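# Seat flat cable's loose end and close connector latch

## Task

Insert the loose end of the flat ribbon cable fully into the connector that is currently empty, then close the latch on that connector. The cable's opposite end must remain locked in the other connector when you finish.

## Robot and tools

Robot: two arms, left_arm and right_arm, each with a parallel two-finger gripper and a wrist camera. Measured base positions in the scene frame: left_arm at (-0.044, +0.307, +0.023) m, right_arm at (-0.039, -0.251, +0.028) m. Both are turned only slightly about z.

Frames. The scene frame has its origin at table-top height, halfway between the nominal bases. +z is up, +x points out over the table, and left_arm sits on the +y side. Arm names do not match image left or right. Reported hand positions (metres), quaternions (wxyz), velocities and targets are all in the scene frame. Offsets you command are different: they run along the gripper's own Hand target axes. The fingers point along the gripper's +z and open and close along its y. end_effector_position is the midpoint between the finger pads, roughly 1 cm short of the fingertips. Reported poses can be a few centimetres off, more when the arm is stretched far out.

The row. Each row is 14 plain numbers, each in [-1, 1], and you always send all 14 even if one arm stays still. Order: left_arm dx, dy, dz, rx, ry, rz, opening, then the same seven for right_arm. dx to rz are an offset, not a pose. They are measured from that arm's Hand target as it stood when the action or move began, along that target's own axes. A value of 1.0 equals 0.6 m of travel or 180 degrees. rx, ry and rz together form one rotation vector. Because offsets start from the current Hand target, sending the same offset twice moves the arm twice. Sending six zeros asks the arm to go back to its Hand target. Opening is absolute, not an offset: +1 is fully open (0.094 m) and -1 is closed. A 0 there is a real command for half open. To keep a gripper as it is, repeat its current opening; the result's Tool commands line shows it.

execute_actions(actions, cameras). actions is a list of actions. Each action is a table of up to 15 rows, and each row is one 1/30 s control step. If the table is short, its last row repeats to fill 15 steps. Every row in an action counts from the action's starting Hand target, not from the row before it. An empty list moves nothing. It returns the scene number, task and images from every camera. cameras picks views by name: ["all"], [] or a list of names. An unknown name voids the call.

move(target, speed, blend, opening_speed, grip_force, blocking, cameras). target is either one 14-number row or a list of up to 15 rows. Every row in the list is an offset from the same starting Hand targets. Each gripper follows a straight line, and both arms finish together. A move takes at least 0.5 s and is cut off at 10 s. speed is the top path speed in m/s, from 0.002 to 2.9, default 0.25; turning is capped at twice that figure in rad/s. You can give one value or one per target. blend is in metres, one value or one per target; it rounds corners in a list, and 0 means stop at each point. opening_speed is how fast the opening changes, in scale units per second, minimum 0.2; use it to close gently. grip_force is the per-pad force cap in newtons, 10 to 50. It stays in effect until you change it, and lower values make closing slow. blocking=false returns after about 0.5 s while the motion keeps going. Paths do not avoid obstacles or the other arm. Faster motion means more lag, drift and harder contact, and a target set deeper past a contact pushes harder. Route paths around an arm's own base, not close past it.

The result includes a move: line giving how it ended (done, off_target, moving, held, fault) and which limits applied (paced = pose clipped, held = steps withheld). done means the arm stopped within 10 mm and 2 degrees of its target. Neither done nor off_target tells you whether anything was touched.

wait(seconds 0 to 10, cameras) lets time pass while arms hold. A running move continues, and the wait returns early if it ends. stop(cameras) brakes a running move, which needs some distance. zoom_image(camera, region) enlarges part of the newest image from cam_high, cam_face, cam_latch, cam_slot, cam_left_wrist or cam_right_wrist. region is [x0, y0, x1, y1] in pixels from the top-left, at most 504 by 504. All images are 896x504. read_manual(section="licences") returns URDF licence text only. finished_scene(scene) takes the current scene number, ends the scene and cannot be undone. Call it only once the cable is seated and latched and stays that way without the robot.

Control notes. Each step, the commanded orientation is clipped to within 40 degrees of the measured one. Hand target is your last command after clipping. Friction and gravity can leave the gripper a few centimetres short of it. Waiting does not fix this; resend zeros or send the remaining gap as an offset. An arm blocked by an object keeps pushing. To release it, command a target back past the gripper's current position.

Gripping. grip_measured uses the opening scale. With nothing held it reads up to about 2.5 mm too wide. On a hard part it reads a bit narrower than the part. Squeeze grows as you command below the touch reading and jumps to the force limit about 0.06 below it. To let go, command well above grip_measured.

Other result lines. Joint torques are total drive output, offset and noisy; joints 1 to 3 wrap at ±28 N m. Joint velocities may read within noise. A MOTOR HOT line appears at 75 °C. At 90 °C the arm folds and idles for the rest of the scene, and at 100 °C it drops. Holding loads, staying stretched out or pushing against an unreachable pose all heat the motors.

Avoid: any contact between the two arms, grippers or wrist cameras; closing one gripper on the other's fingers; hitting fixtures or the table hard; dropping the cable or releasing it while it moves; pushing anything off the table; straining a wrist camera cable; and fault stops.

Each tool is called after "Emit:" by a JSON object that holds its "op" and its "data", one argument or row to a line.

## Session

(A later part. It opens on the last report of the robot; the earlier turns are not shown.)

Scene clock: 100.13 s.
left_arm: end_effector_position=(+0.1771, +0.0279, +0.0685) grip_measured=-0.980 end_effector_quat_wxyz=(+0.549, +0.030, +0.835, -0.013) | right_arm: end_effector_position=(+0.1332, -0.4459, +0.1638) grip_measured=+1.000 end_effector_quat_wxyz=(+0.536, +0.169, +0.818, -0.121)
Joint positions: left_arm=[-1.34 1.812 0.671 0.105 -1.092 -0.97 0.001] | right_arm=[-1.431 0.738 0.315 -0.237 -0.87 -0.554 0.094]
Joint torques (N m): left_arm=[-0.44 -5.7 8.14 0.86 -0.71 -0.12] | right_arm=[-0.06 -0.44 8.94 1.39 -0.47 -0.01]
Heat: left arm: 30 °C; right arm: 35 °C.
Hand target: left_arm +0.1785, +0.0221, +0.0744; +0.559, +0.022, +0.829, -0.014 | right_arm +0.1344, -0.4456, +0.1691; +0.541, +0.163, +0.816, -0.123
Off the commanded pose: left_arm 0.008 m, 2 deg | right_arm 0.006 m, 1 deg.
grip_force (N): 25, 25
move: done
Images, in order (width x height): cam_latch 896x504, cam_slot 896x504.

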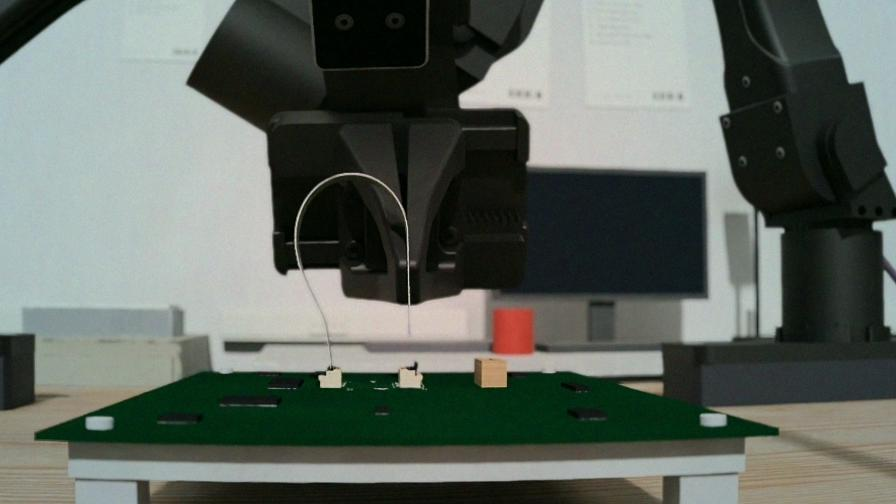

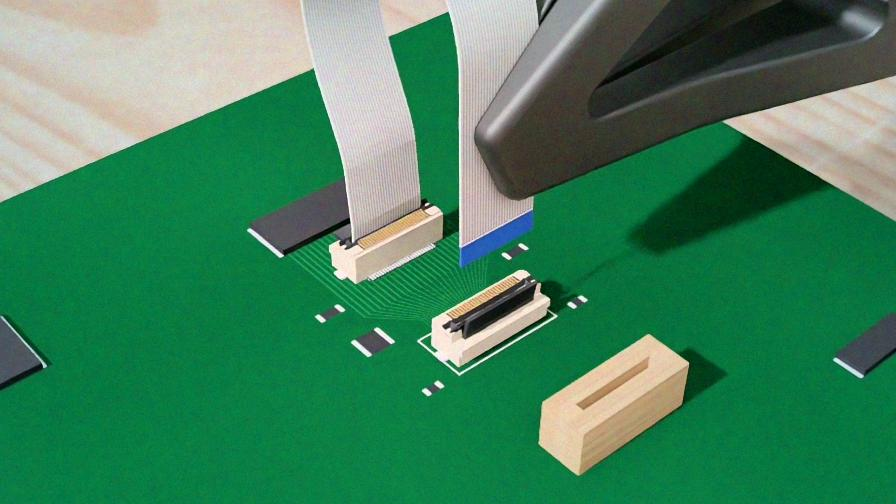

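Emit:
{"op": "zoom_image", "data": {
  "camera": "cam_latch",
  "region": [310, 340, 440, 400]
}}

Emit:
{"op": "zoom_image", "data": {
  "camera": "cam_slot",
  "region": [320, 190, 450, 290]
}}

Emit:
{"op": "zoom_image", "data": {
  "camera": "cam_slot",
  "region": [425, 260, 555, 370]
}}

Scaled by 3.877 from the camera's 896x504 image, which has a finer 1280x720 frame.

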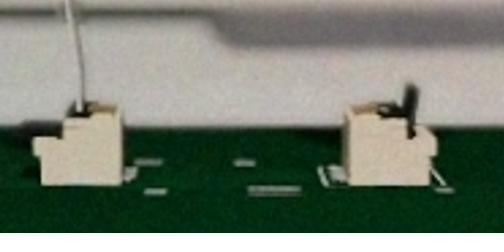

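Scaled by 3.877 from the camera's 896x504 image, which has a finer 1280x720 frame.

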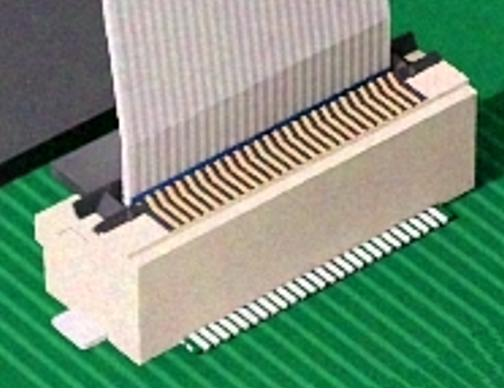

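Scaled by 3.877 from the camera's 896x504 image, which has a finer 1280x720 frame.

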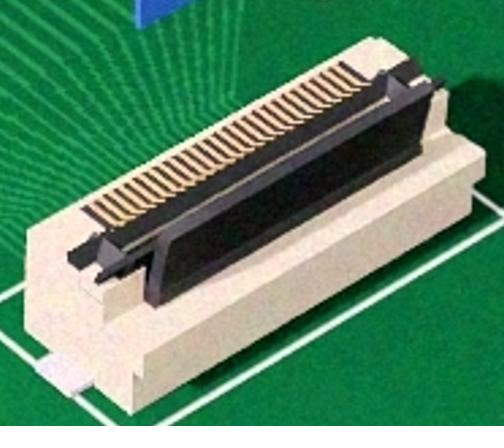

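Emit:
{"op": "move", "data": {
  "target": [0.0124,0,0.005,0,0,0,-1,0,0,0,0,0,0,1],
  "speed": 0.03,
  "cameras": ["cam_latch","cam_slot"]
}}

Emit:
{"op": "zoom_image", "data": {
  "camera": "cam_latch",
  "region": [370, 290, 450, 400]
}}

Emit:
{"op": "zoom_image", "data": {
  "camera": "cam_slot",
  "region": [400, 190, 580, 370]
}}

Scene clock: 106.67 s.
left_arm: end_effector_position=(+0.1769, +0.0292, +0.0603) grip_measured=-0.980 end_effector_quat_wxyz=(+0.547, +0.034, +0.836, -0.005) | right_arm: end_effector_position=(+0.1332, -0.4459, +0.1638) grip_measured=+1.000 end_effector_quat_wxyz=(+0.536, +0.169, +0.818, -0.121)
Joint positions: left_arm=[-1.34 1.842 0.671 0.113 -1.093 -0.974 0.001] | right_arm=[-1.431 0.738 0.315 -0.237 -0.87 -0.554 0.094]
Joint torques (N m): left_arm=[-0.46 -5.81 7.24 1.12 -0.7 -0.11] | right_arm=[-0.1 -0.47 8.95 1.38 -0.46 0.01]
Heat: left arm: 30 °C; right arm: 35 °C.
Hand target: left_arm +0.1785, +0.0221, +0.0664; +0.559, +0.022, +0.829, -0.014 | right_arm +0.1344, -0.4456, +0.1691; +0.541, +0.163, +0.816, -0.123
Off the commanded pose: left_arm 0.009 m, 2 deg | right_arm 0.006 m, 1 deg.
grip_force (N): 25, 25
move: done
Images, in order (width x height): cam_latch 896x504, cam_slot 896x504.

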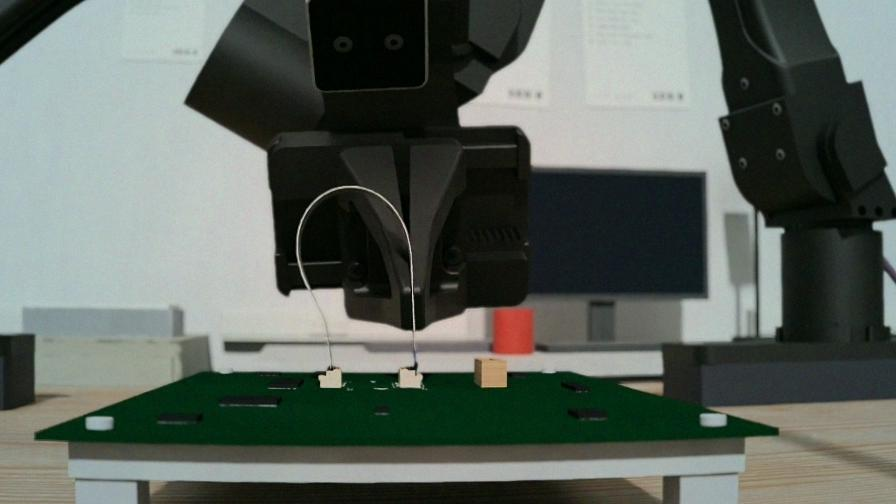

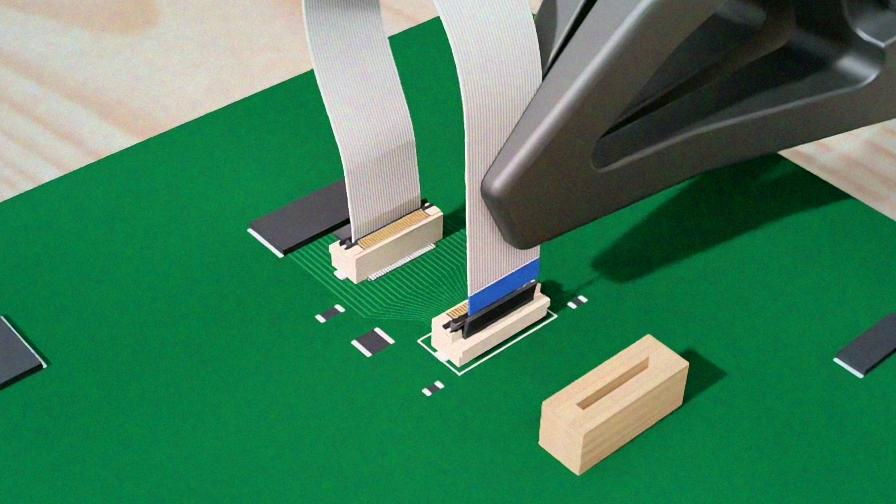

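Scaled by 4.582 from the camera's 896x504 image, which has a finer 1280x720 frame.

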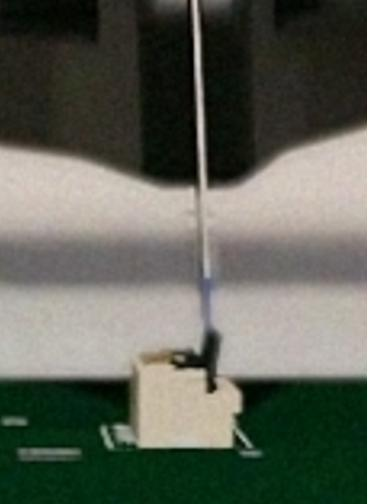

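Scaled by 2.800 from the camera's 896x504 image, which has a finer 1280x720 frame.

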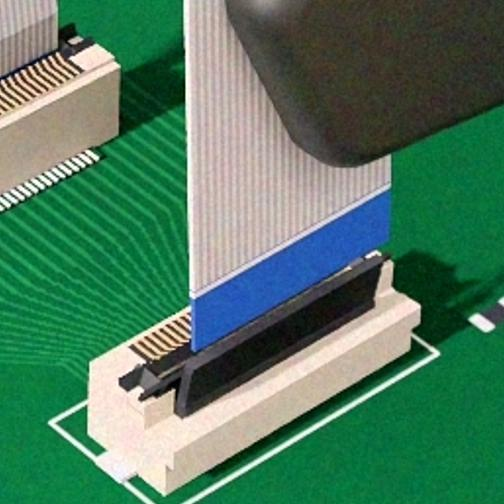

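Emit:
{"op": "move", "data": {
  "target": [-0.0015,-0.004,-0.0006,0,0,-0.012,-1,0,0,0,0,0,0,1],
  "speed": 0.03,
  "cameras": ["cam_latch","cam_slot"]
}}

Emit:
{"op": "zoom_image", "data": {
  "camera": "cam_latch",
  "region": [370, 290, 450, 400]
}}

Emit:
{"op": "zoom_image", "data": {
  "camera": "cam_slot",
  "region": [400, 190, 580, 370]
}}

Scene clock: 110.37 s.
left_arm: end_effector_position=(+0.1763, +0.0286, +0.0604) grip_measured=-0.980 end_effector_quat_wxyz=(+0.547, +0.018, +0.837, -0.017) | right_arm: end_effector_position=(+0.1332, -0.4459, +0.1638) grip_measured=+1.000 end_effector_quat_wxyz=(+0.536, +0.169, +0.818, -0.121)
Joint positions: left_arm=[-1.342 1.842 0.671 0.113 -1.093 -1.015 0.001] | right_arm=[-1.431 0.738 0.315 -0.237 -0.87 -0.554 0.094]
Joint torques (N m): left_arm=[-0.47 -5.63 8.36 1 -0.71 -0.09] | right_arm=[-0.1 -0.47 8.92 1.4 -0.47 -0.01]
Heat: left arm: 30 °C; right arm: 35 °C.
Hand target: left_arm +0.1783, +0.0196, +0.0673; +0.558, +0.006, +0.829, -0.025 | right_arm +0.1344, -0.4456, +0.1691; +0.541, +0.163, +0.816, -0.123
Off the commanded pose: left_arm 0.012 m, 2 deg | right_arm 0.006 m, 1 deg.
grip_force (N): 25, 25
move: off_target (left_arm)
Images, in order (width x height): cam_latch 896x504, cam_slot 896x504.

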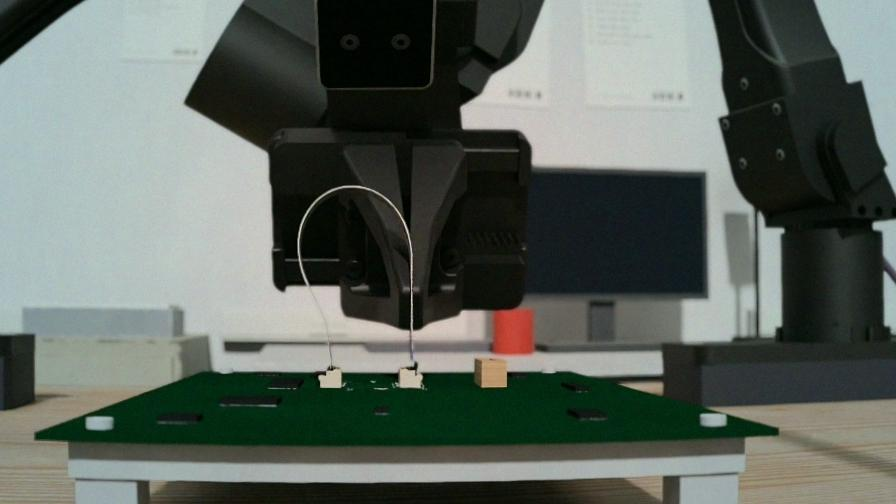

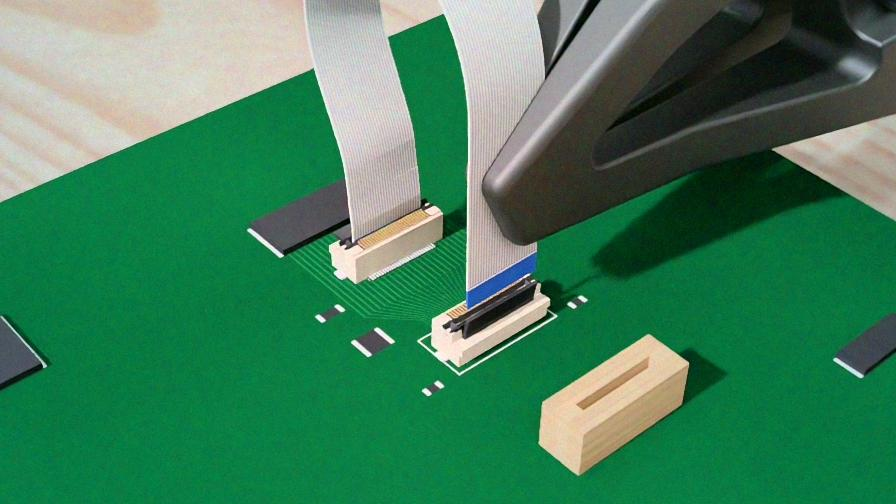

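Scaled by 4.582 from the camera's 896x504 image, which has a finer 1280x720 frame.

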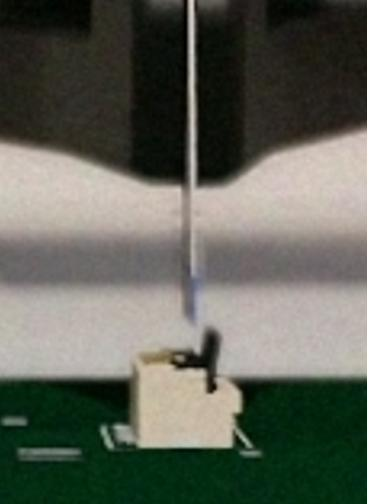

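Scaled by 2.800 from the camera's 896x504 image, which has a finer 1280x720 frame.

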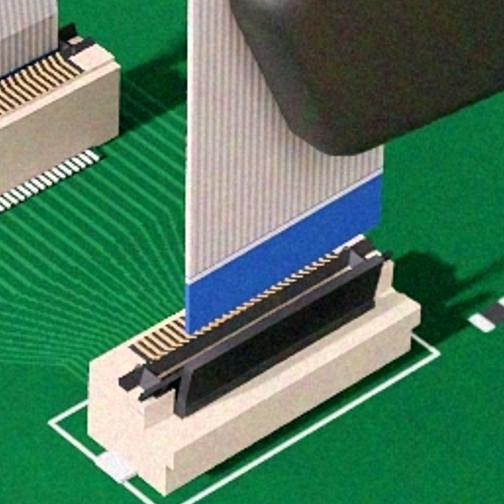

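Emit:
{"op": "move", "data": {
  "target": [0,-0.002,0,0,0,0,-1,0,0,0,0,0,0,1],
  "speed": 0.03,
  "cameras": ["cam_latch"]
}}

Emit:
{"op": "zoom_image", "data": {
  "camera": "cam_latch",
  "region": [370, 290, 450, 400]
}}

Scene clock: 112.57 s.
left_arm: end_effector_position=(+0.1769, +0.0259, +0.0610) grip_measured=-0.980 end_effector_quat_wxyz=(+0.548, +0.016, +0.836, -0.019) | right_arm: end_effector_position=(+0.1332, -0.4459, +0.1638) grip_measured=+1.000 end_effector_quat_wxyz=(+0.536, +0.169, +0.818, -0.121)
Joint positions: left_arm=[-1.342 1.848 0.681 0.113 -1.094 -1.017 0.001] | right_arm=[-1.431 0.738 0.315 -0.237 -0.87 -0.554 0.094]
Joint torques (N m): left_arm=[-0.55 -5.79 7.97 0.96 -0.7 -0.1] | right_arm=[-0.08 -0.5 8.9 1.38 -0.47 -0.02]
Heat: left arm: 30 °C; right arm: 35 °C.
Hand target: left_arm +0.1782, +0.0185, +0.0674; +0.558, +0.006, +0.829, -0.025 | right_arm +0.1344, -0.4456, +0.1691; +0.541, +0.163, +0.816, -0.123
Off the commanded pose: left_arm 0.010 m, 2 deg | right_arm 0.006 m, 1 deg.
grip_force (N): 25, 25
move: done
Images, in order (width x height): cam_latch 896x504.

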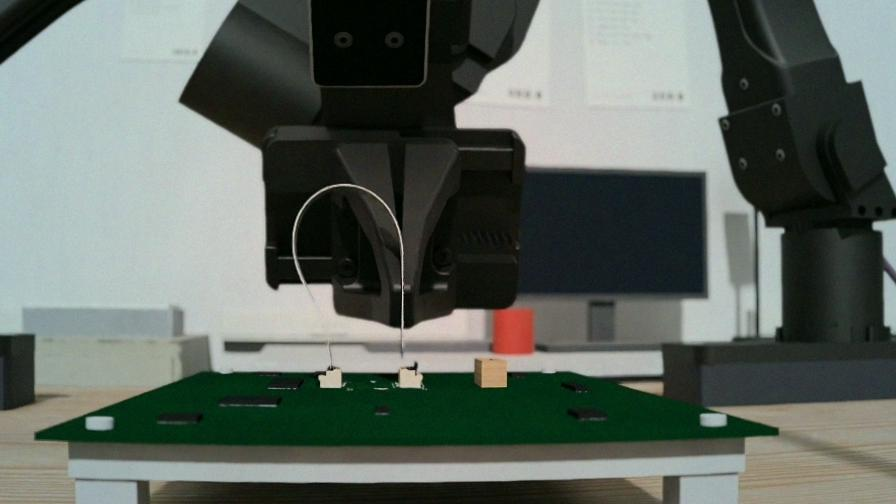

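Scaled by 4.582 from the camera's 896x504 image, which has a finer 1280x720 frame.

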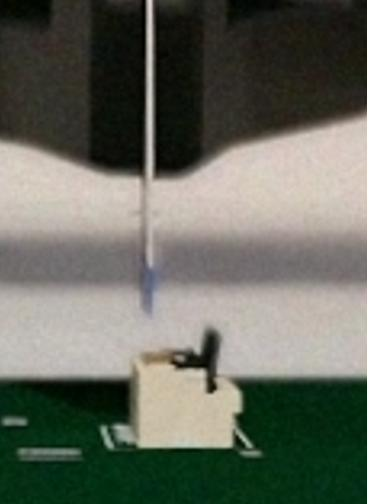

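Emit:
{"op": "move", "data": {
  "target": [0,0.006,0,0,0,0,-1,0,0,0,0,0,0,1],
  "speed": 0.03,
  "cameras": []
}}

Scene clock: 115.63 s.
left_arm: end_effector_position=(+0.1769, +0.0259, +0.0610) grip_measured=-0.980 end_effector_quat_wxyz=(+0.548, +0.016, +0.836, -0.019) | right_arm: end_effector_position=(+0.1332, -0.4459, +0.1638) grip_measured=+1.000 end_effector_quat_wxyz=(+0.536, +0.169, +0.818, -0.121)
Joint positions: left_arm=[-1.342 1.848 0.681 0.113 -1.094 -1.017 0.001] | right_arm=[-1.431 0.738 0.315 -0.237 -0.87 -0.554 0.094]
Joint torques (N m): left_arm=[-0.28 -6.53 6.45 1.07 -0.7 -0.08] | right_arm=[-0.09 -0.5 8.91 1.39 -0.48 -0.01]
Heat: left arm: 30 °C; right arm: 35 °C.
Hand target: left_arm +0.1784, +0.0221, +0.0672; +0.558, +0.006, +0.829, -0.025 | right_arm +0.1344, -0.4456, +0.1691; +0.541, +0.163, +0.816, -0.123
Off the commanded pose: left_arm 0.007 m, 2 deg | right_arm 0.006 m, 1 deg.
grip_force (N): 25, 25
move: done
No camera images: "cameras" was empty.

Emit:
{"op": "move", "data": {
  "target": [0,0.006,0,0,0,0,-1,0,0,0,0,0,0,1],
  "speed": 0.03,
  "cameras": []
}}

Scene clock: 118.87 s.
left_arm: end_effector_position=(+0.1771, +0.0251, +0.0615) grip_measured=-0.980 end_effector_quat_wxyz=(+0.548, +0.014, +0.836, -0.021) | right_arm: end_effector_position=(+0.1332, -0.4459, +0.1638) grip_measured=+1.000 end_effector_quat_wxyz=(+0.536, +0.169, +0.818, -0.121)
Joint positions: left_arm=[-1.342 1.848 0.681 0.12 -1.094 -1.017 0.001] | right_arm=[-1.431 0.738 0.315 -0.237 -0.87 -0.554 0.094]
Joint torques (N m): left_arm=[-0.13 -7.2 4.93 1.1 -0.67 -0.01] | right_arm=[-0.08 -0.44 8.94 1.37 -0.45 0.01]
Heat: left arm: 30 °C; right arm: 35 °C.
Hand target: left_arm +0.1785, +0.0257, +0.0671; +0.558, +0.006, +0.829, -0.025 | right_arm +0.1344, -0.4456, +0.1691; +0.541, +0.163, +0.816, -0.123
Off the commanded pose: left_arm 0.006 m, 2 deg | right_arm 0.006 m, 1 deg.
grip_force (N): 25, 25
move: done
No camera images: "cameras" was empty.

Emit:
{"op": "move", "data": {
  "target": [-0.0077,0.012,-0.0031,0,0,0,-1,0,0,0,0,0,0,1],
  "speed": 0.04,
  "cameras": []
}}

Scene clock: 123.60 s.
left_arm: end_effector_position=(+0.1760, +0.0304, +0.0605) grip_measured=-0.980 end_effector_quat_wxyz=(+0.548, +0.019, +0.836, -0.018) | right_arm: end_effector_position=(+0.1332, -0.4459, +0.1638) grip_measured=+1.000 end_effector_quat_wxyz=(+0.536, +0.169, +0.818, -0.121)
Joint positions: left_arm=[-1.342 1.837 0.661 0.123 -1.094 -1.01 0.001] | right_arm=[-1.431 0.738 0.315 -0.237 -0.87 -0.554 0.094]
Joint torques (N m): left_arm=[0.43 -9.24 4.19 1.09 -0.64 0.03] | right_arm=[-0.08 -0.49 8.96 1.38 -0.47 -0.02]
Heat: left arm: 30 °C; right arm: 35 °C.
Hand target: left_arm +0.1788, +0.0330, +0.0718; +0.558, +0.006, +0.829, -0.025 | right_arm +0.1344, -0.4456, +0.1691; +0.541, +0.163, +0.816, -0.123
Off the commanded pose: left_arm 0.012 m, 2 deg | right_arm 0.006 m, 1 deg.
grip_force (N): 25, 25
move: off_target (left_arm)
No camera images: "cameras" was empty.

Emit:
{"op": "move", "data": {
  "target": [-0.0124,0,-0.005,0,0,0,-1,0,0,0,0,0,0,1],
  "speed": 0.04,
  "cameras": ["cam_latch"]
}}

Emit:
{"op": "zoom_image", "data": {
  "camera": "cam_latch",
  "region": [370, 290, 450, 400]
}}

Scene clock: 125.10 s.
left_arm: end_effector_position=(+0.1762, +0.0297, +0.0688) grip_measured=-0.980 end_effector_quat_wxyz=(+0.550, +0.015, +0.835, -0.024) | right_arm: end_effector_position=(+0.1332, -0.4459, +0.1638) grip_measured=+1.000 end_effector_quat_wxyz=(+0.536, +0.169, +0.818, -0.121)
Joint positions: left_arm=[-1.342 1.805 0.661 0.11 -1.094 -1.007 0.001] | right_arm=[-1.431 0.738 0.315 -0.237 -0.87 -0.554 0.094]
Joint torques (N m): left_arm=[0.4 -9.13 5.05 0.91 -0.64 0.02] | right_arm=[-0.1 -0.49 8.96 1.37 -0.47 -0.01]
Heat: left arm: 30 °C; right arm: 35 °C.
Hand target: left_arm +0.1788, +0.0333, +0.0799; +0.558, +0.006, +0.829, -0.025 | right_arm +0.1344, -0.4456, +0.1691; +0.541, +0.163, +0.816, -0.123
Off the commanded pose: left_arm 0.012 m, 2 deg | right_arm 0.006 m, 1 deg.
grip_force (N): 25, 25
move: off_target (left_arm)
Images, in order (width x height): cam_latch 896x504.

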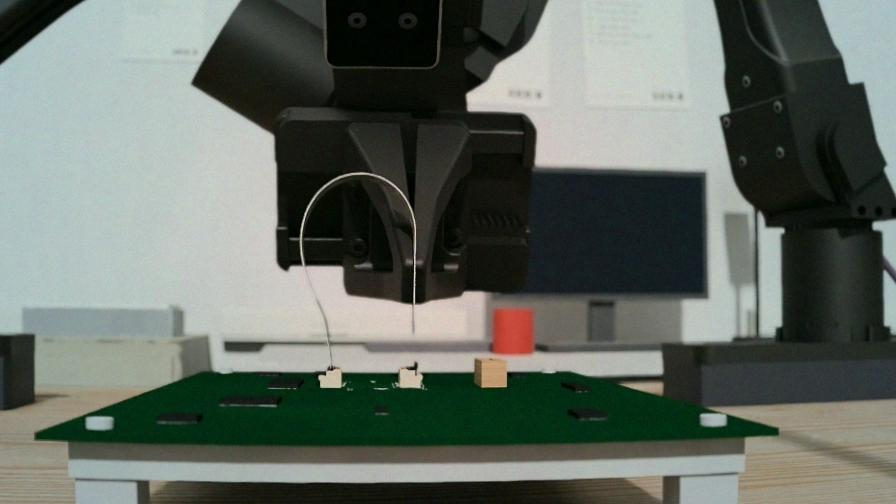

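Scaled by 4.582 from the camera's 896x504 image, which has a finer 1280x720 frame.

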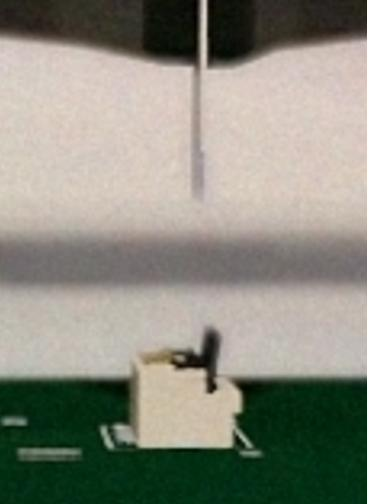

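Emit:
{"op": "move", "data": {
  "target": [0.0087,-0.0193,0.0043,0,0,0,-1,0,0,0,0,0,0,1],
  "speed": 0.04,
  "cameras": ["cam_latch"]
}}

Emit:
{"op": "zoom_image", "data": {
  "camera": "cam_latch",
  "region": [370, 290, 450, 400]
}}

Scene clock: 127.97 s.
left_arm: end_effector_position=(+0.1768, +0.0266, +0.0690) grip_measured=-0.980 end_effector_quat_wxyz=(+0.550, +0.015, +0.835, -0.024) | right_arm: end_effector_position=(+0.1332, -0.4459, +0.1638) grip_measured=+1.000 end_effector_quat_wxyz=(+0.536, +0.169, +0.818, -0.121)
Joint positions: left_arm=[-1.342 1.813 0.674 0.105 -1.094 -1.007 0.001] | right_arm=[-1.431 0.738 0.315 -0.237 -0.87 -0.554 0.094]
Joint torques (N m): left_arm=[-0.21 -5.72 8.12 0.89 -0.69 -0.1] | right_arm=[-0.1 -0.53 8.92 1.38 -0.47 -0.01]
Heat: left arm: 30 °C; right arm: 35 °C.
Hand target: left_arm +0.1788, +0.0214, +0.0746; +0.558, +0.006, +0.829, -0.025 | right_arm +0.1344, -0.4456, +0.1691; +0.541, +0.163, +0.816, -0.123
Off the commanded pose: left_arm 0.008 m, 2 deg | right_arm 0.006 m, 1 deg.
grip_force (N): 25, 25
move: done
Images, in order (width x height): cam_latch 896x504.

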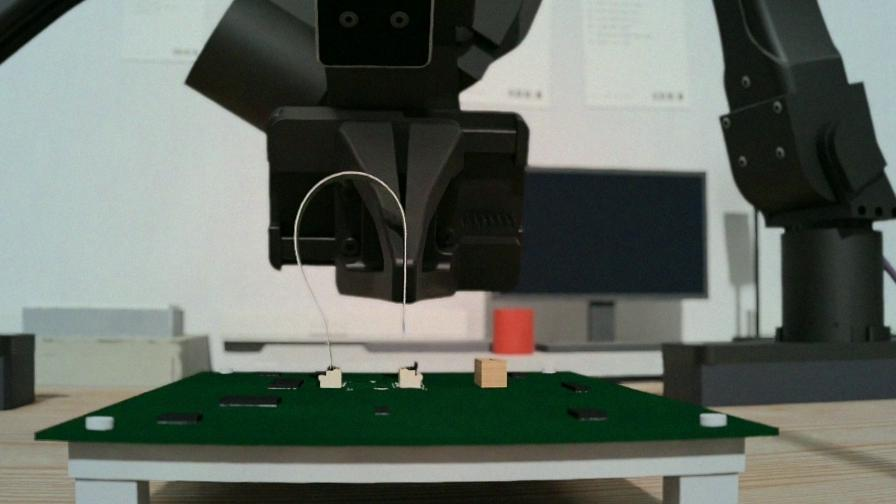

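Scaled by 4.582 from the camera's 896x504 image, which has a finer 1280x720 frame.

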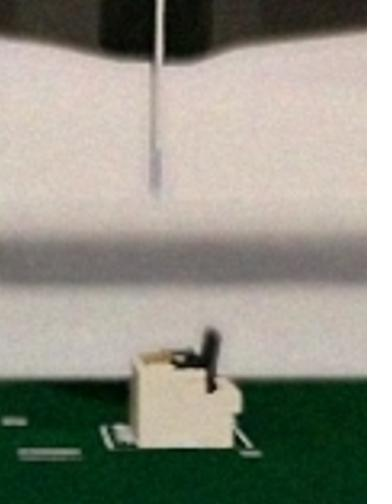

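Emit:
{"op": "move", "data": {
  "target": [0.0124,0.0005,0.005,0,0,0,-1,0,0,0,0,0,0,1],
  "speed": 0.03,
  "cameras": ["cam_latch","cam_slot"]
}}

Emit:
{"op": "zoom_image", "data": {
  "camera": "cam_latch",
  "region": [370, 290, 450, 400]
}}

Emit:
{"op": "zoom_image", "data": {
  "camera": "cam_slot",
  "region": [400, 190, 580, 370]
}}

Scene clock: 129.60 s.
left_arm: end_effector_position=(+0.1766, +0.0277, +0.0607) grip_measured=-0.980 end_effector_quat_wxyz=(+0.548, +0.019, +0.836, -0.017) | right_arm: end_effector_position=(+0.1332, -0.4459, +0.1638) grip_measured=+1.000 end_effector_quat_wxyz=(+0.536, +0.169, +0.818, -0.121)
Joint positions: left_arm=[-1.342 1.844 0.674 0.114 -1.094 -1.01 0.001] | right_arm=[-1.431 0.738 0.315 -0.237 -0.87 -0.554 0.094]
Joint torques (N m): left_arm=[-0.24 -5.83 7.17 1.12 -0.68 -0.11] | right_arm=[-0.14 -0.51 8.91 1.37 -0.47 -0.01]
Heat: left arm: 30 °C; right arm: 35 °C.
Hand target: left_arm +0.1788, +0.0215, +0.0664; +0.558, +0.006, +0.829, -0.025 | right_arm +0.1344, -0.4456, +0.1691; +0.541, +0.163, +0.816, -0.123
Off the commanded pose: left_arm 0.009 m, 2 deg | right_arm 0.006 m, 1 deg.
grip_force (N): 25, 25
move: done
Images, in order (width x height): cam_latch 896x504, cam_slot 896x504.

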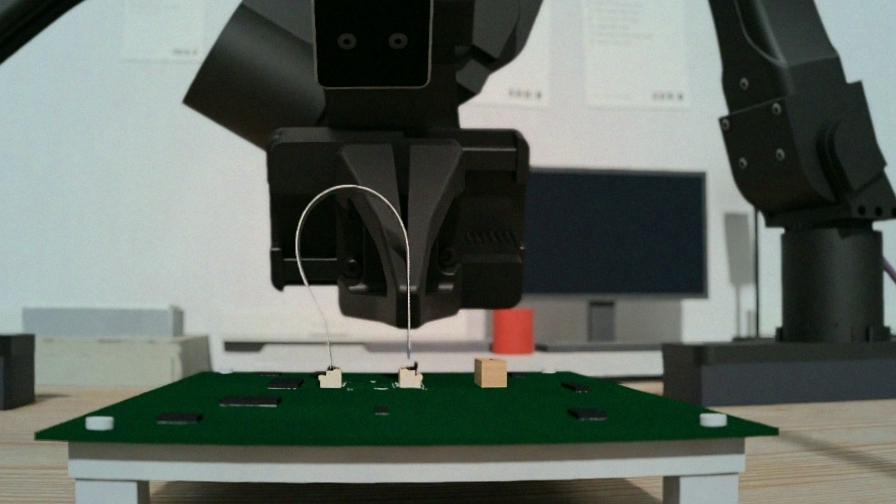

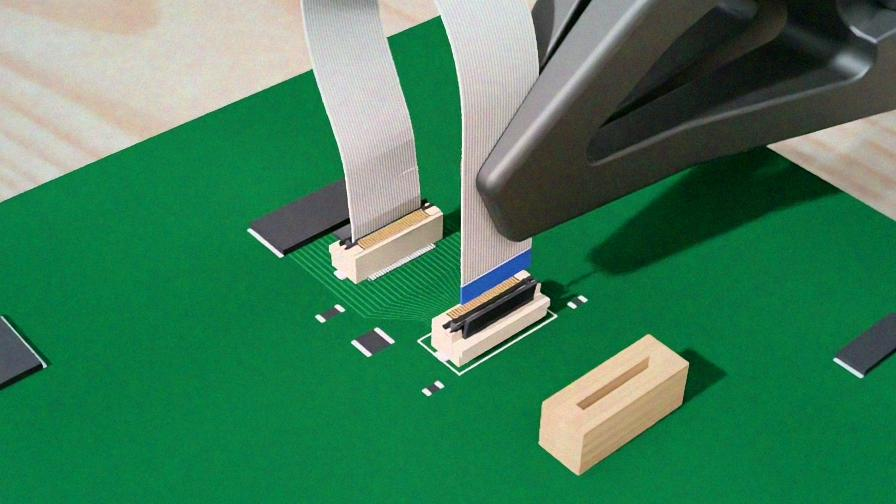

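Scaled by 4.582 from the camera's 896x504 image, which has a finer 1280x720 frame.

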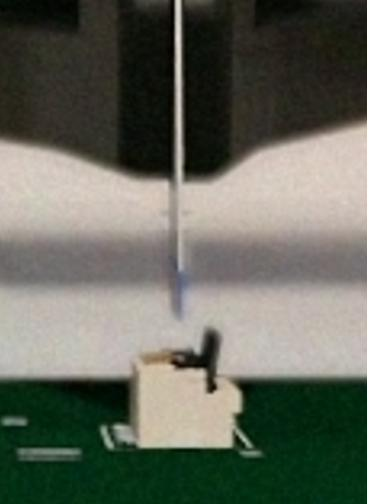

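Scaled by 2.800 from the camera's 896x504 image, which has a finer 1280x720 frame.

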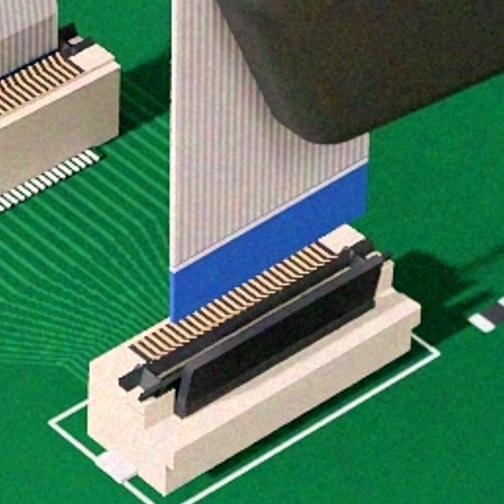

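Emit:
{"op": "move", "data": {
  "target": [-0.0012,-0.0012,0.0031,0,0,0,-1,0,0,0,0,0,0,1],
  "speed": 0.03,
  "cameras": []
}}

Scene clock: 134.17 s.
left_arm: end_effector_position=(+0.1768, +0.0263, +0.0616) grip_measured=-0.980 end_effector_quat_wxyz=(+0.549, +0.016, +0.836, -0.021) | right_arm: end_effector_position=(+0.1332, -0.4459, +0.1638) grip_measured=+1.000 end_effector_quat_wxyz=(+0.536, +0.169, +0.818, -0.121)
Joint positions: left_arm=[-1.342 1.844 0.674 0.125 -1.094 -1.01 0.001] | right_arm=[-1.431 0.738 0.315 -0.237 -0.87 -0.554 0.094]
Joint torques (N m): left_arm=[0.23 -5.64 7.45 1.15 -0.66 0.02] | right_arm=[-0.08 -0.47 8.91 1.37 -0.48 -0.01]
Heat: left arm: 30 °C; right arm: 35 °C.
Hand target: left_arm +0.1808, +0.0206, +0.0664; +0.558, +0.006, +0.829, -0.025 | right_arm +0.1344, -0.4456, +0.1691; +0.541, +0.163, +0.816, -0.123
Off the commanded pose: left_arm 0.008 m, 2 deg | right_arm 0.006 m, 1 deg.
grip_force (N): 25, 25
move: done
No camera images: "cameras" was empty.

Emit:
{"op": "move", "data": {
  "target": [-0.0012,0.0005,0.0031,0,0,0,-1,0,0,0,0,0,0,1],
  "speed": 0.03,
  "cameras": []
}}

Scene clock: 135.47 s.
left_arm: end_effector_position=(+0.1786, +0.0255, +0.0627) grip_measured=-0.980 end_effector_quat_wxyz=(+0.550, +0.014, +0.835, -0.023) | right_arm: end_effector_position=(+0.1332, -0.4459, +0.1638) grip_measured=+1.000 end_effector_quat_wxyz=(+0.536, +0.169, +0.818, -0.121)
Joint positions: left_arm=[-1.337 1.844 0.674 0.14 -1.094 -1 0.001] | right_arm=[-1.431 0.738 0.315 -0.237 -0.87 -0.554 0.094]
Joint torques (N m): left_arm=[0.4 -5.59 7.21 1.14 -0.6 0.03] | right_arm=[-0.08 -0.47 8.92 1.38 -0.46 -0.02]
Heat: left arm: 30 °C; right arm: 35 °C.
Hand target: left_arm +0.1828, +0.0209, +0.0664; +0.558, +0.006, +0.829, -0.025 | right_arm +0.1344, -0.4456, +0.1691; +0.541, +0.163, +0.816, -0.123
Off the commanded pose: left_arm 0.007 m, 1 deg | right_arm 0.006 m, 1 deg.
grip_force (N): 25, 25
move: done
No camera images: "cameras" was empty.

Emit:
{"op": "execute_actions", "data": {
  "actions": [],
  "cameras": ["cam_latch","cam_slot","cam_face"]
}}

Emit:
{"op": "zoom_image", "data": {
  "camera": "cam_latch",
  "region": [370, 290, 450, 400]
}}

Emit:
{"op": "zoom_image", "data": {
  "camera": "cam_slot",
  "region": [400, 190, 580, 370]
}}

Emit:
{"op": "zoom_image", "data": {
  "camera": "cam_face",
  "region": [400, 190, 520, 290]
}}

Scene clock: 136.07 s.
left_arm: end_effector_position=(+0.1786, +0.0254, +0.0628) grip_measured=-0.980 end_effector_quat_wxyz=(+0.550, +0.014, +0.835, -0.023) | right_arm: end_effector_position=(+0.1332, -0.4459, +0.1638) grip_measured=+1.000 end_effector_quat_wxyz=(+0.536, +0.169, +0.818, -0.121)
Joint positions: left_arm=[-1.337 1.844 0.674 0.141 -1.094 -1 0.001] | right_arm=[-1.431 0.738 0.315 -0.237 -0.87 -0.554 0.094]
Joint velocities: within noise
Joint torques (N m): left_arm=[0.35 -5.59 7.2 1.14 -0.61 0.03] | right_arm=[-0.06 -0.44 8.9 1.37 -0.48 -0.01]
Heat: left arm: 30 °C; right arm: 35 °C.
Hand target: left_arm +0.1828, +0.0209, +0.0664; +0.558, +0.006, +0.829, -0.025 | right_arm +0.1344, -0.4456, +0.1691; +0.541, +0.163, +0.816, -0.123
Tool commands: left_gripper/opening=-1.0 right_gripper/opening=+1.0
Off the commanded pose: left_arm 0.007 m, 1 deg | right_arm 0.006 m, 1 deg.
grip_force (N): 25, 25
Images, in order (width x height): cam_face 896x504, cam_latch 896x504, cam_slot 896x504.

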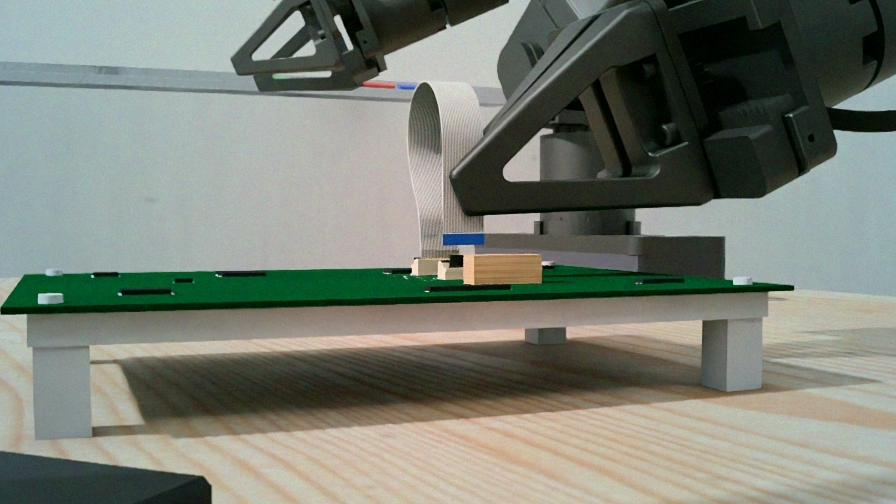

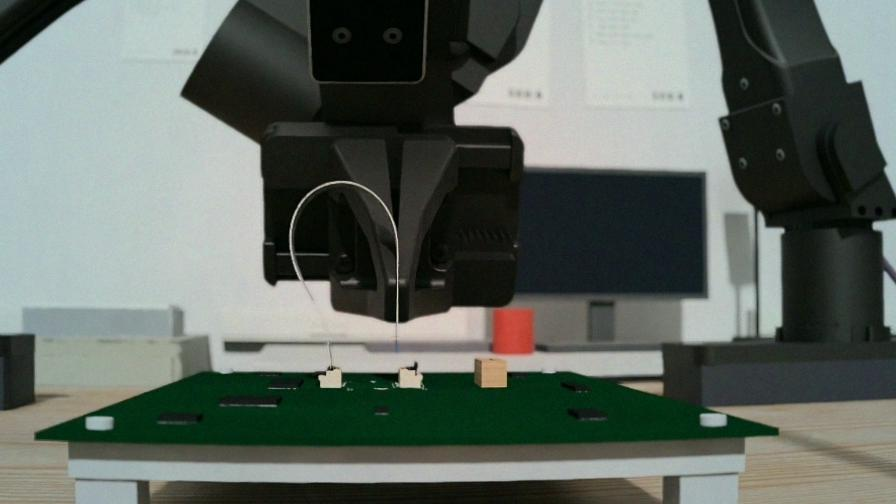

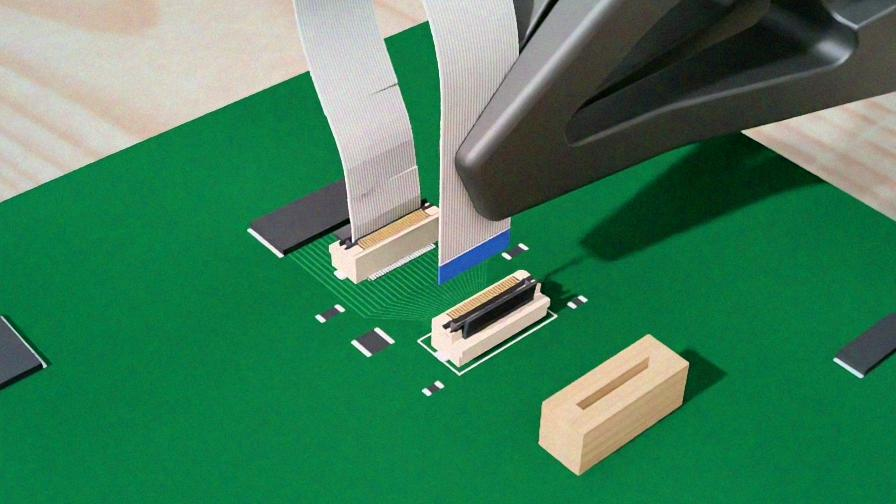

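Scaled by 4.582 from the camera's 896x504 image, which has a finer 1280x720 frame.

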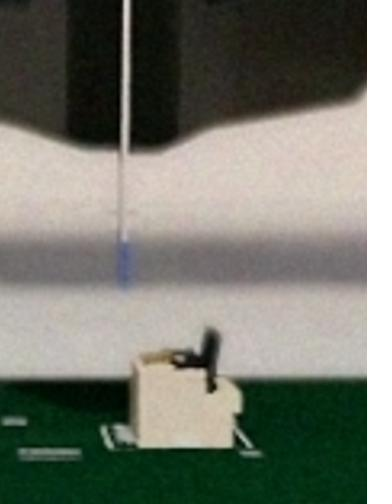

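Scaled by 2.800 from the camera's 896x504 image, which has a finer 1280x720 frame.

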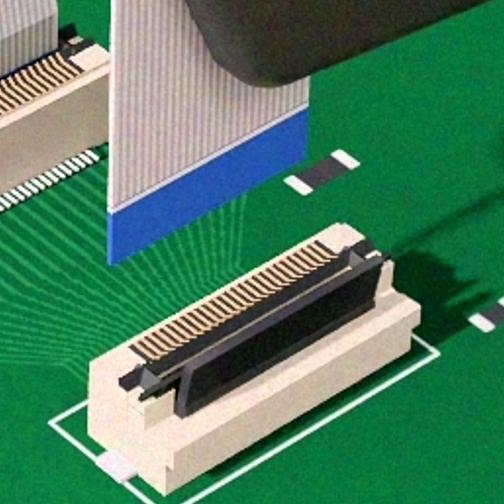

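Scaled by 4.200 from the camera's 896x504 image, which has a finer 1280x720 frame.

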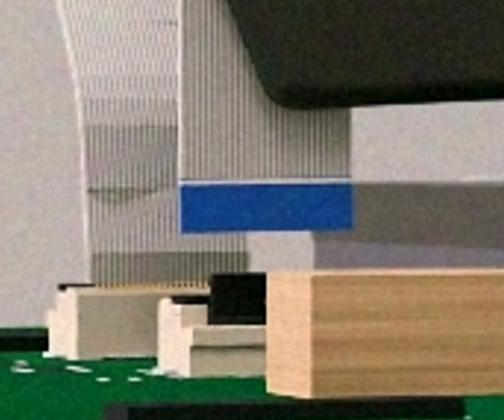

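Emit:
{"op": "zoom_image", "data": {
  "camera": "cam_slot",
  "region": [335, 195, 445, 275]
}}

Emit:
{"op": "zoom_image", "data": {
  "camera": "cam_slot",
  "region": [430, 260, 550, 350]
}}

Scaled by 4.582 from the camera's 896x504 image, which has a finer 1280x720 frame.

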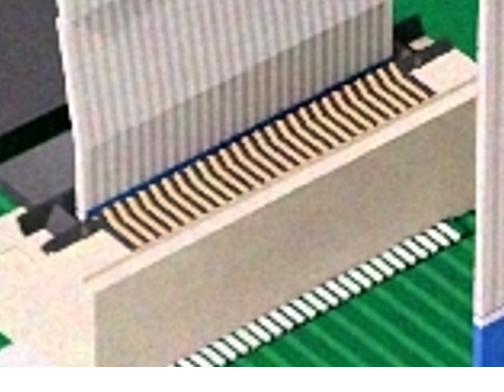

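Scaled by 4.200 from the camera's 896x504 image, which has a finer 1280x720 frame.

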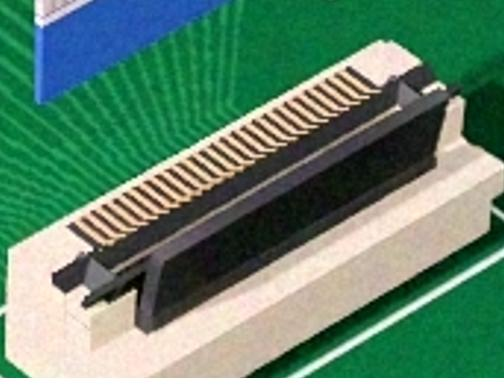

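Emit:
{"op": "move", "data": {
  "target": [0,0,0,-0.0031,0.0003,0.0077,-1,0,0,0,0,0,0,1],
  "speed": 0.03,
  "cameras": ["cam_latch"]
}}

Emit:
{"op": "zoom_image", "data": {
  "camera": "cam_latch",
  "region": [370, 290, 450, 400]
}}

Scene clock: 143.47 s.
left_arm: end_effector_position=(+0.1785, +0.0262, +0.0604) grip_measured=-0.980 end_effector_quat_wxyz=(+0.550, +0.020, +0.835, -0.017) | right_arm: end_effector_position=(+0.1332, -0.4459, +0.1638) grip_measured=+1.000 end_effector_quat_wxyz=(+0.536, +0.169, +0.818, -0.121)
Joint positions: left_arm=[-1.337 1.851 0.674 0.139 -1.094 -0.993 0.001] | right_arm=[-1.431 0.738 0.315 -0.237 -0.87 -0.554 0.094]
Joint torques (N m): left_arm=[0.31 -5.86 8.42 0.89 -0.65 0.02] | right_arm=[-0.06 -0.5 8.9 1.38 -0.48 0]
Heat: left arm: 30 °C; right arm: 35 °C.
Hand target: left_arm +0.1828, +0.0209, +0.0664; +0.558, +0.013, +0.829, -0.014 | right_arm +0.1344, -0.4456, +0.1691; +0.541, +0.163, +0.816, -0.123
Off the commanded pose: left_arm 0.009 m, 1 deg | right_arm 0.006 m, 1 deg.
grip_force (N): 25, 25
move: done
Images, in order (width x height): cam_latch 896x504.

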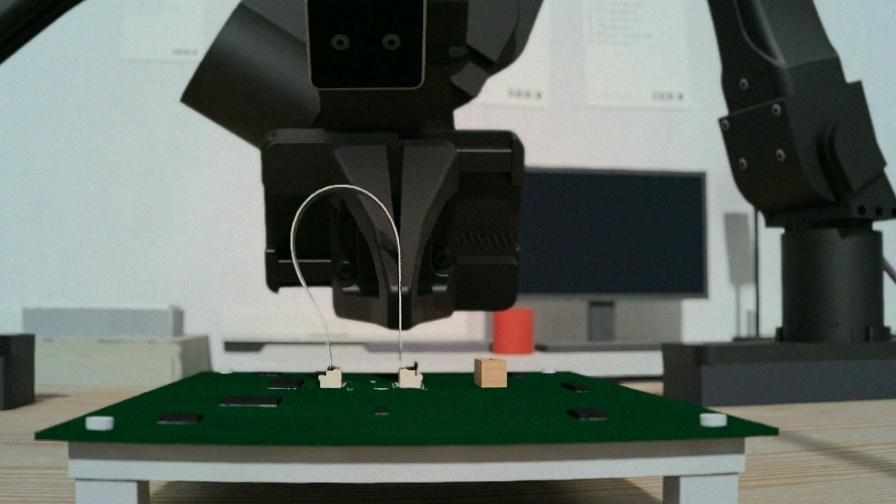

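Scaled by 4.582 from the camera's 896x504 image, which has a finer 1280x720 frame.

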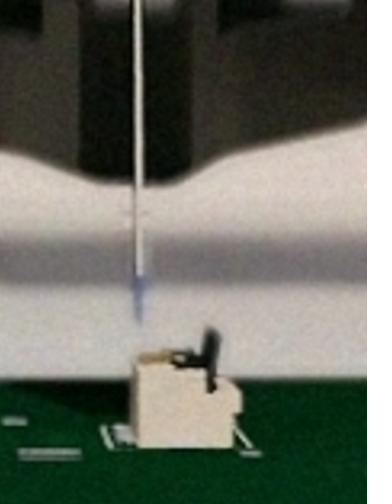

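Emit:
{"op": "move", "data": {
  "target": [
    [-0.015, 0.0195, -0.0069, 0, 0, 0, -1, 0, 0, 0, 0, 0, 0, 1],
    [-0.0126, -0.0004, -0.0051, 0, 0, 0, -1, 0, 0, 0, 0, 0, 0, 1]
  ],
  "speed": 0.035,
  "cameras": ["cam_latch"]
}}

Emit:
{"op": "zoom_image", "data": {
  "camera": "cam_latch",
  "region": [370, 290, 450, 400]
}}

Scene clock: 148.03 s.
left_arm: end_effector_position=(+0.1807, +0.0267, +0.0677) grip_measured=-0.980 end_effector_quat_wxyz=(+0.549, +0.024, +0.835, -0.010) | right_arm: end_effector_position=(+0.1332, -0.4459, +0.1638) grip_measured=+1.000 end_effector_quat_wxyz=(+0.536, +0.169, +0.818, -0.121)
Joint positions: left_arm=[-1.33 1.827 0.687 0.099 -1.094 -0.977 0.001] | right_arm=[-1.431 0.738 0.315 -0.237 -0.87 -0.554 0.094]
Joint torques (N m): left_arm=[-0.25 -6.16 8.09 0.9 -0.67 -0.11] | right_arm=[-0.06 -0.5 8.95 1.38 -0.48 -0.01]
Heat: left arm: 30 °C; right arm: 35 °C.
Hand target: left_arm +0.1828, +0.0208, +0.0745; +0.558, +0.014, +0.829, -0.014 | right_arm +0.1344, -0.4456, +0.1691; +0.541, +0.163, +0.816, -0.123
Off the commanded pose: left_arm 0.009 m, 2 deg | right_arm 0.006 m, 1 deg.
grip_force (N): 25, 25
move: done
Images, in order (width x height): cam_latch 896x504.

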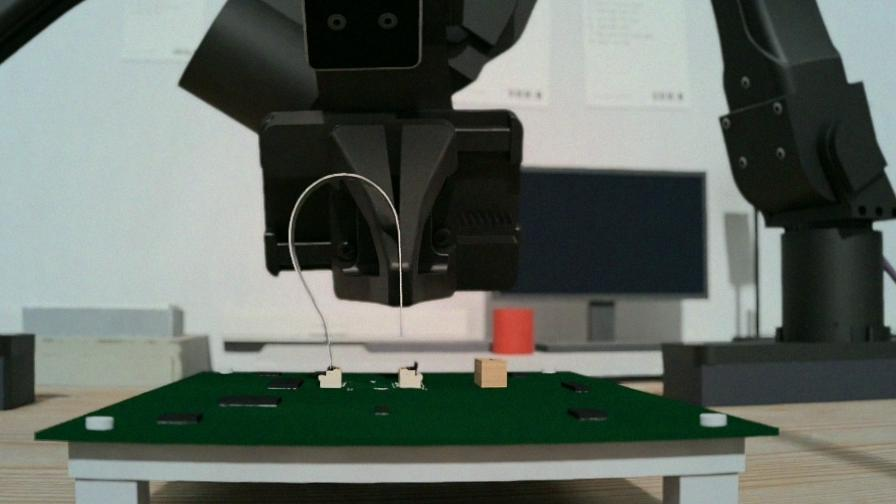

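Scaled by 4.582 from the camera's 896x504 image, which has a finer 1280x720 frame.

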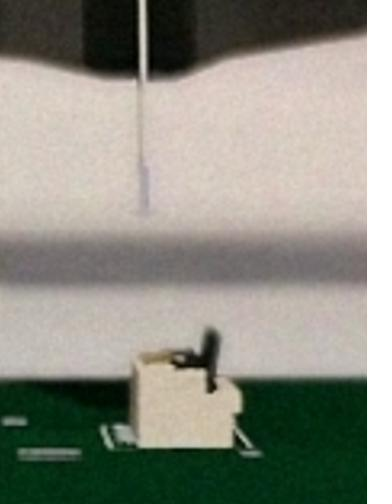

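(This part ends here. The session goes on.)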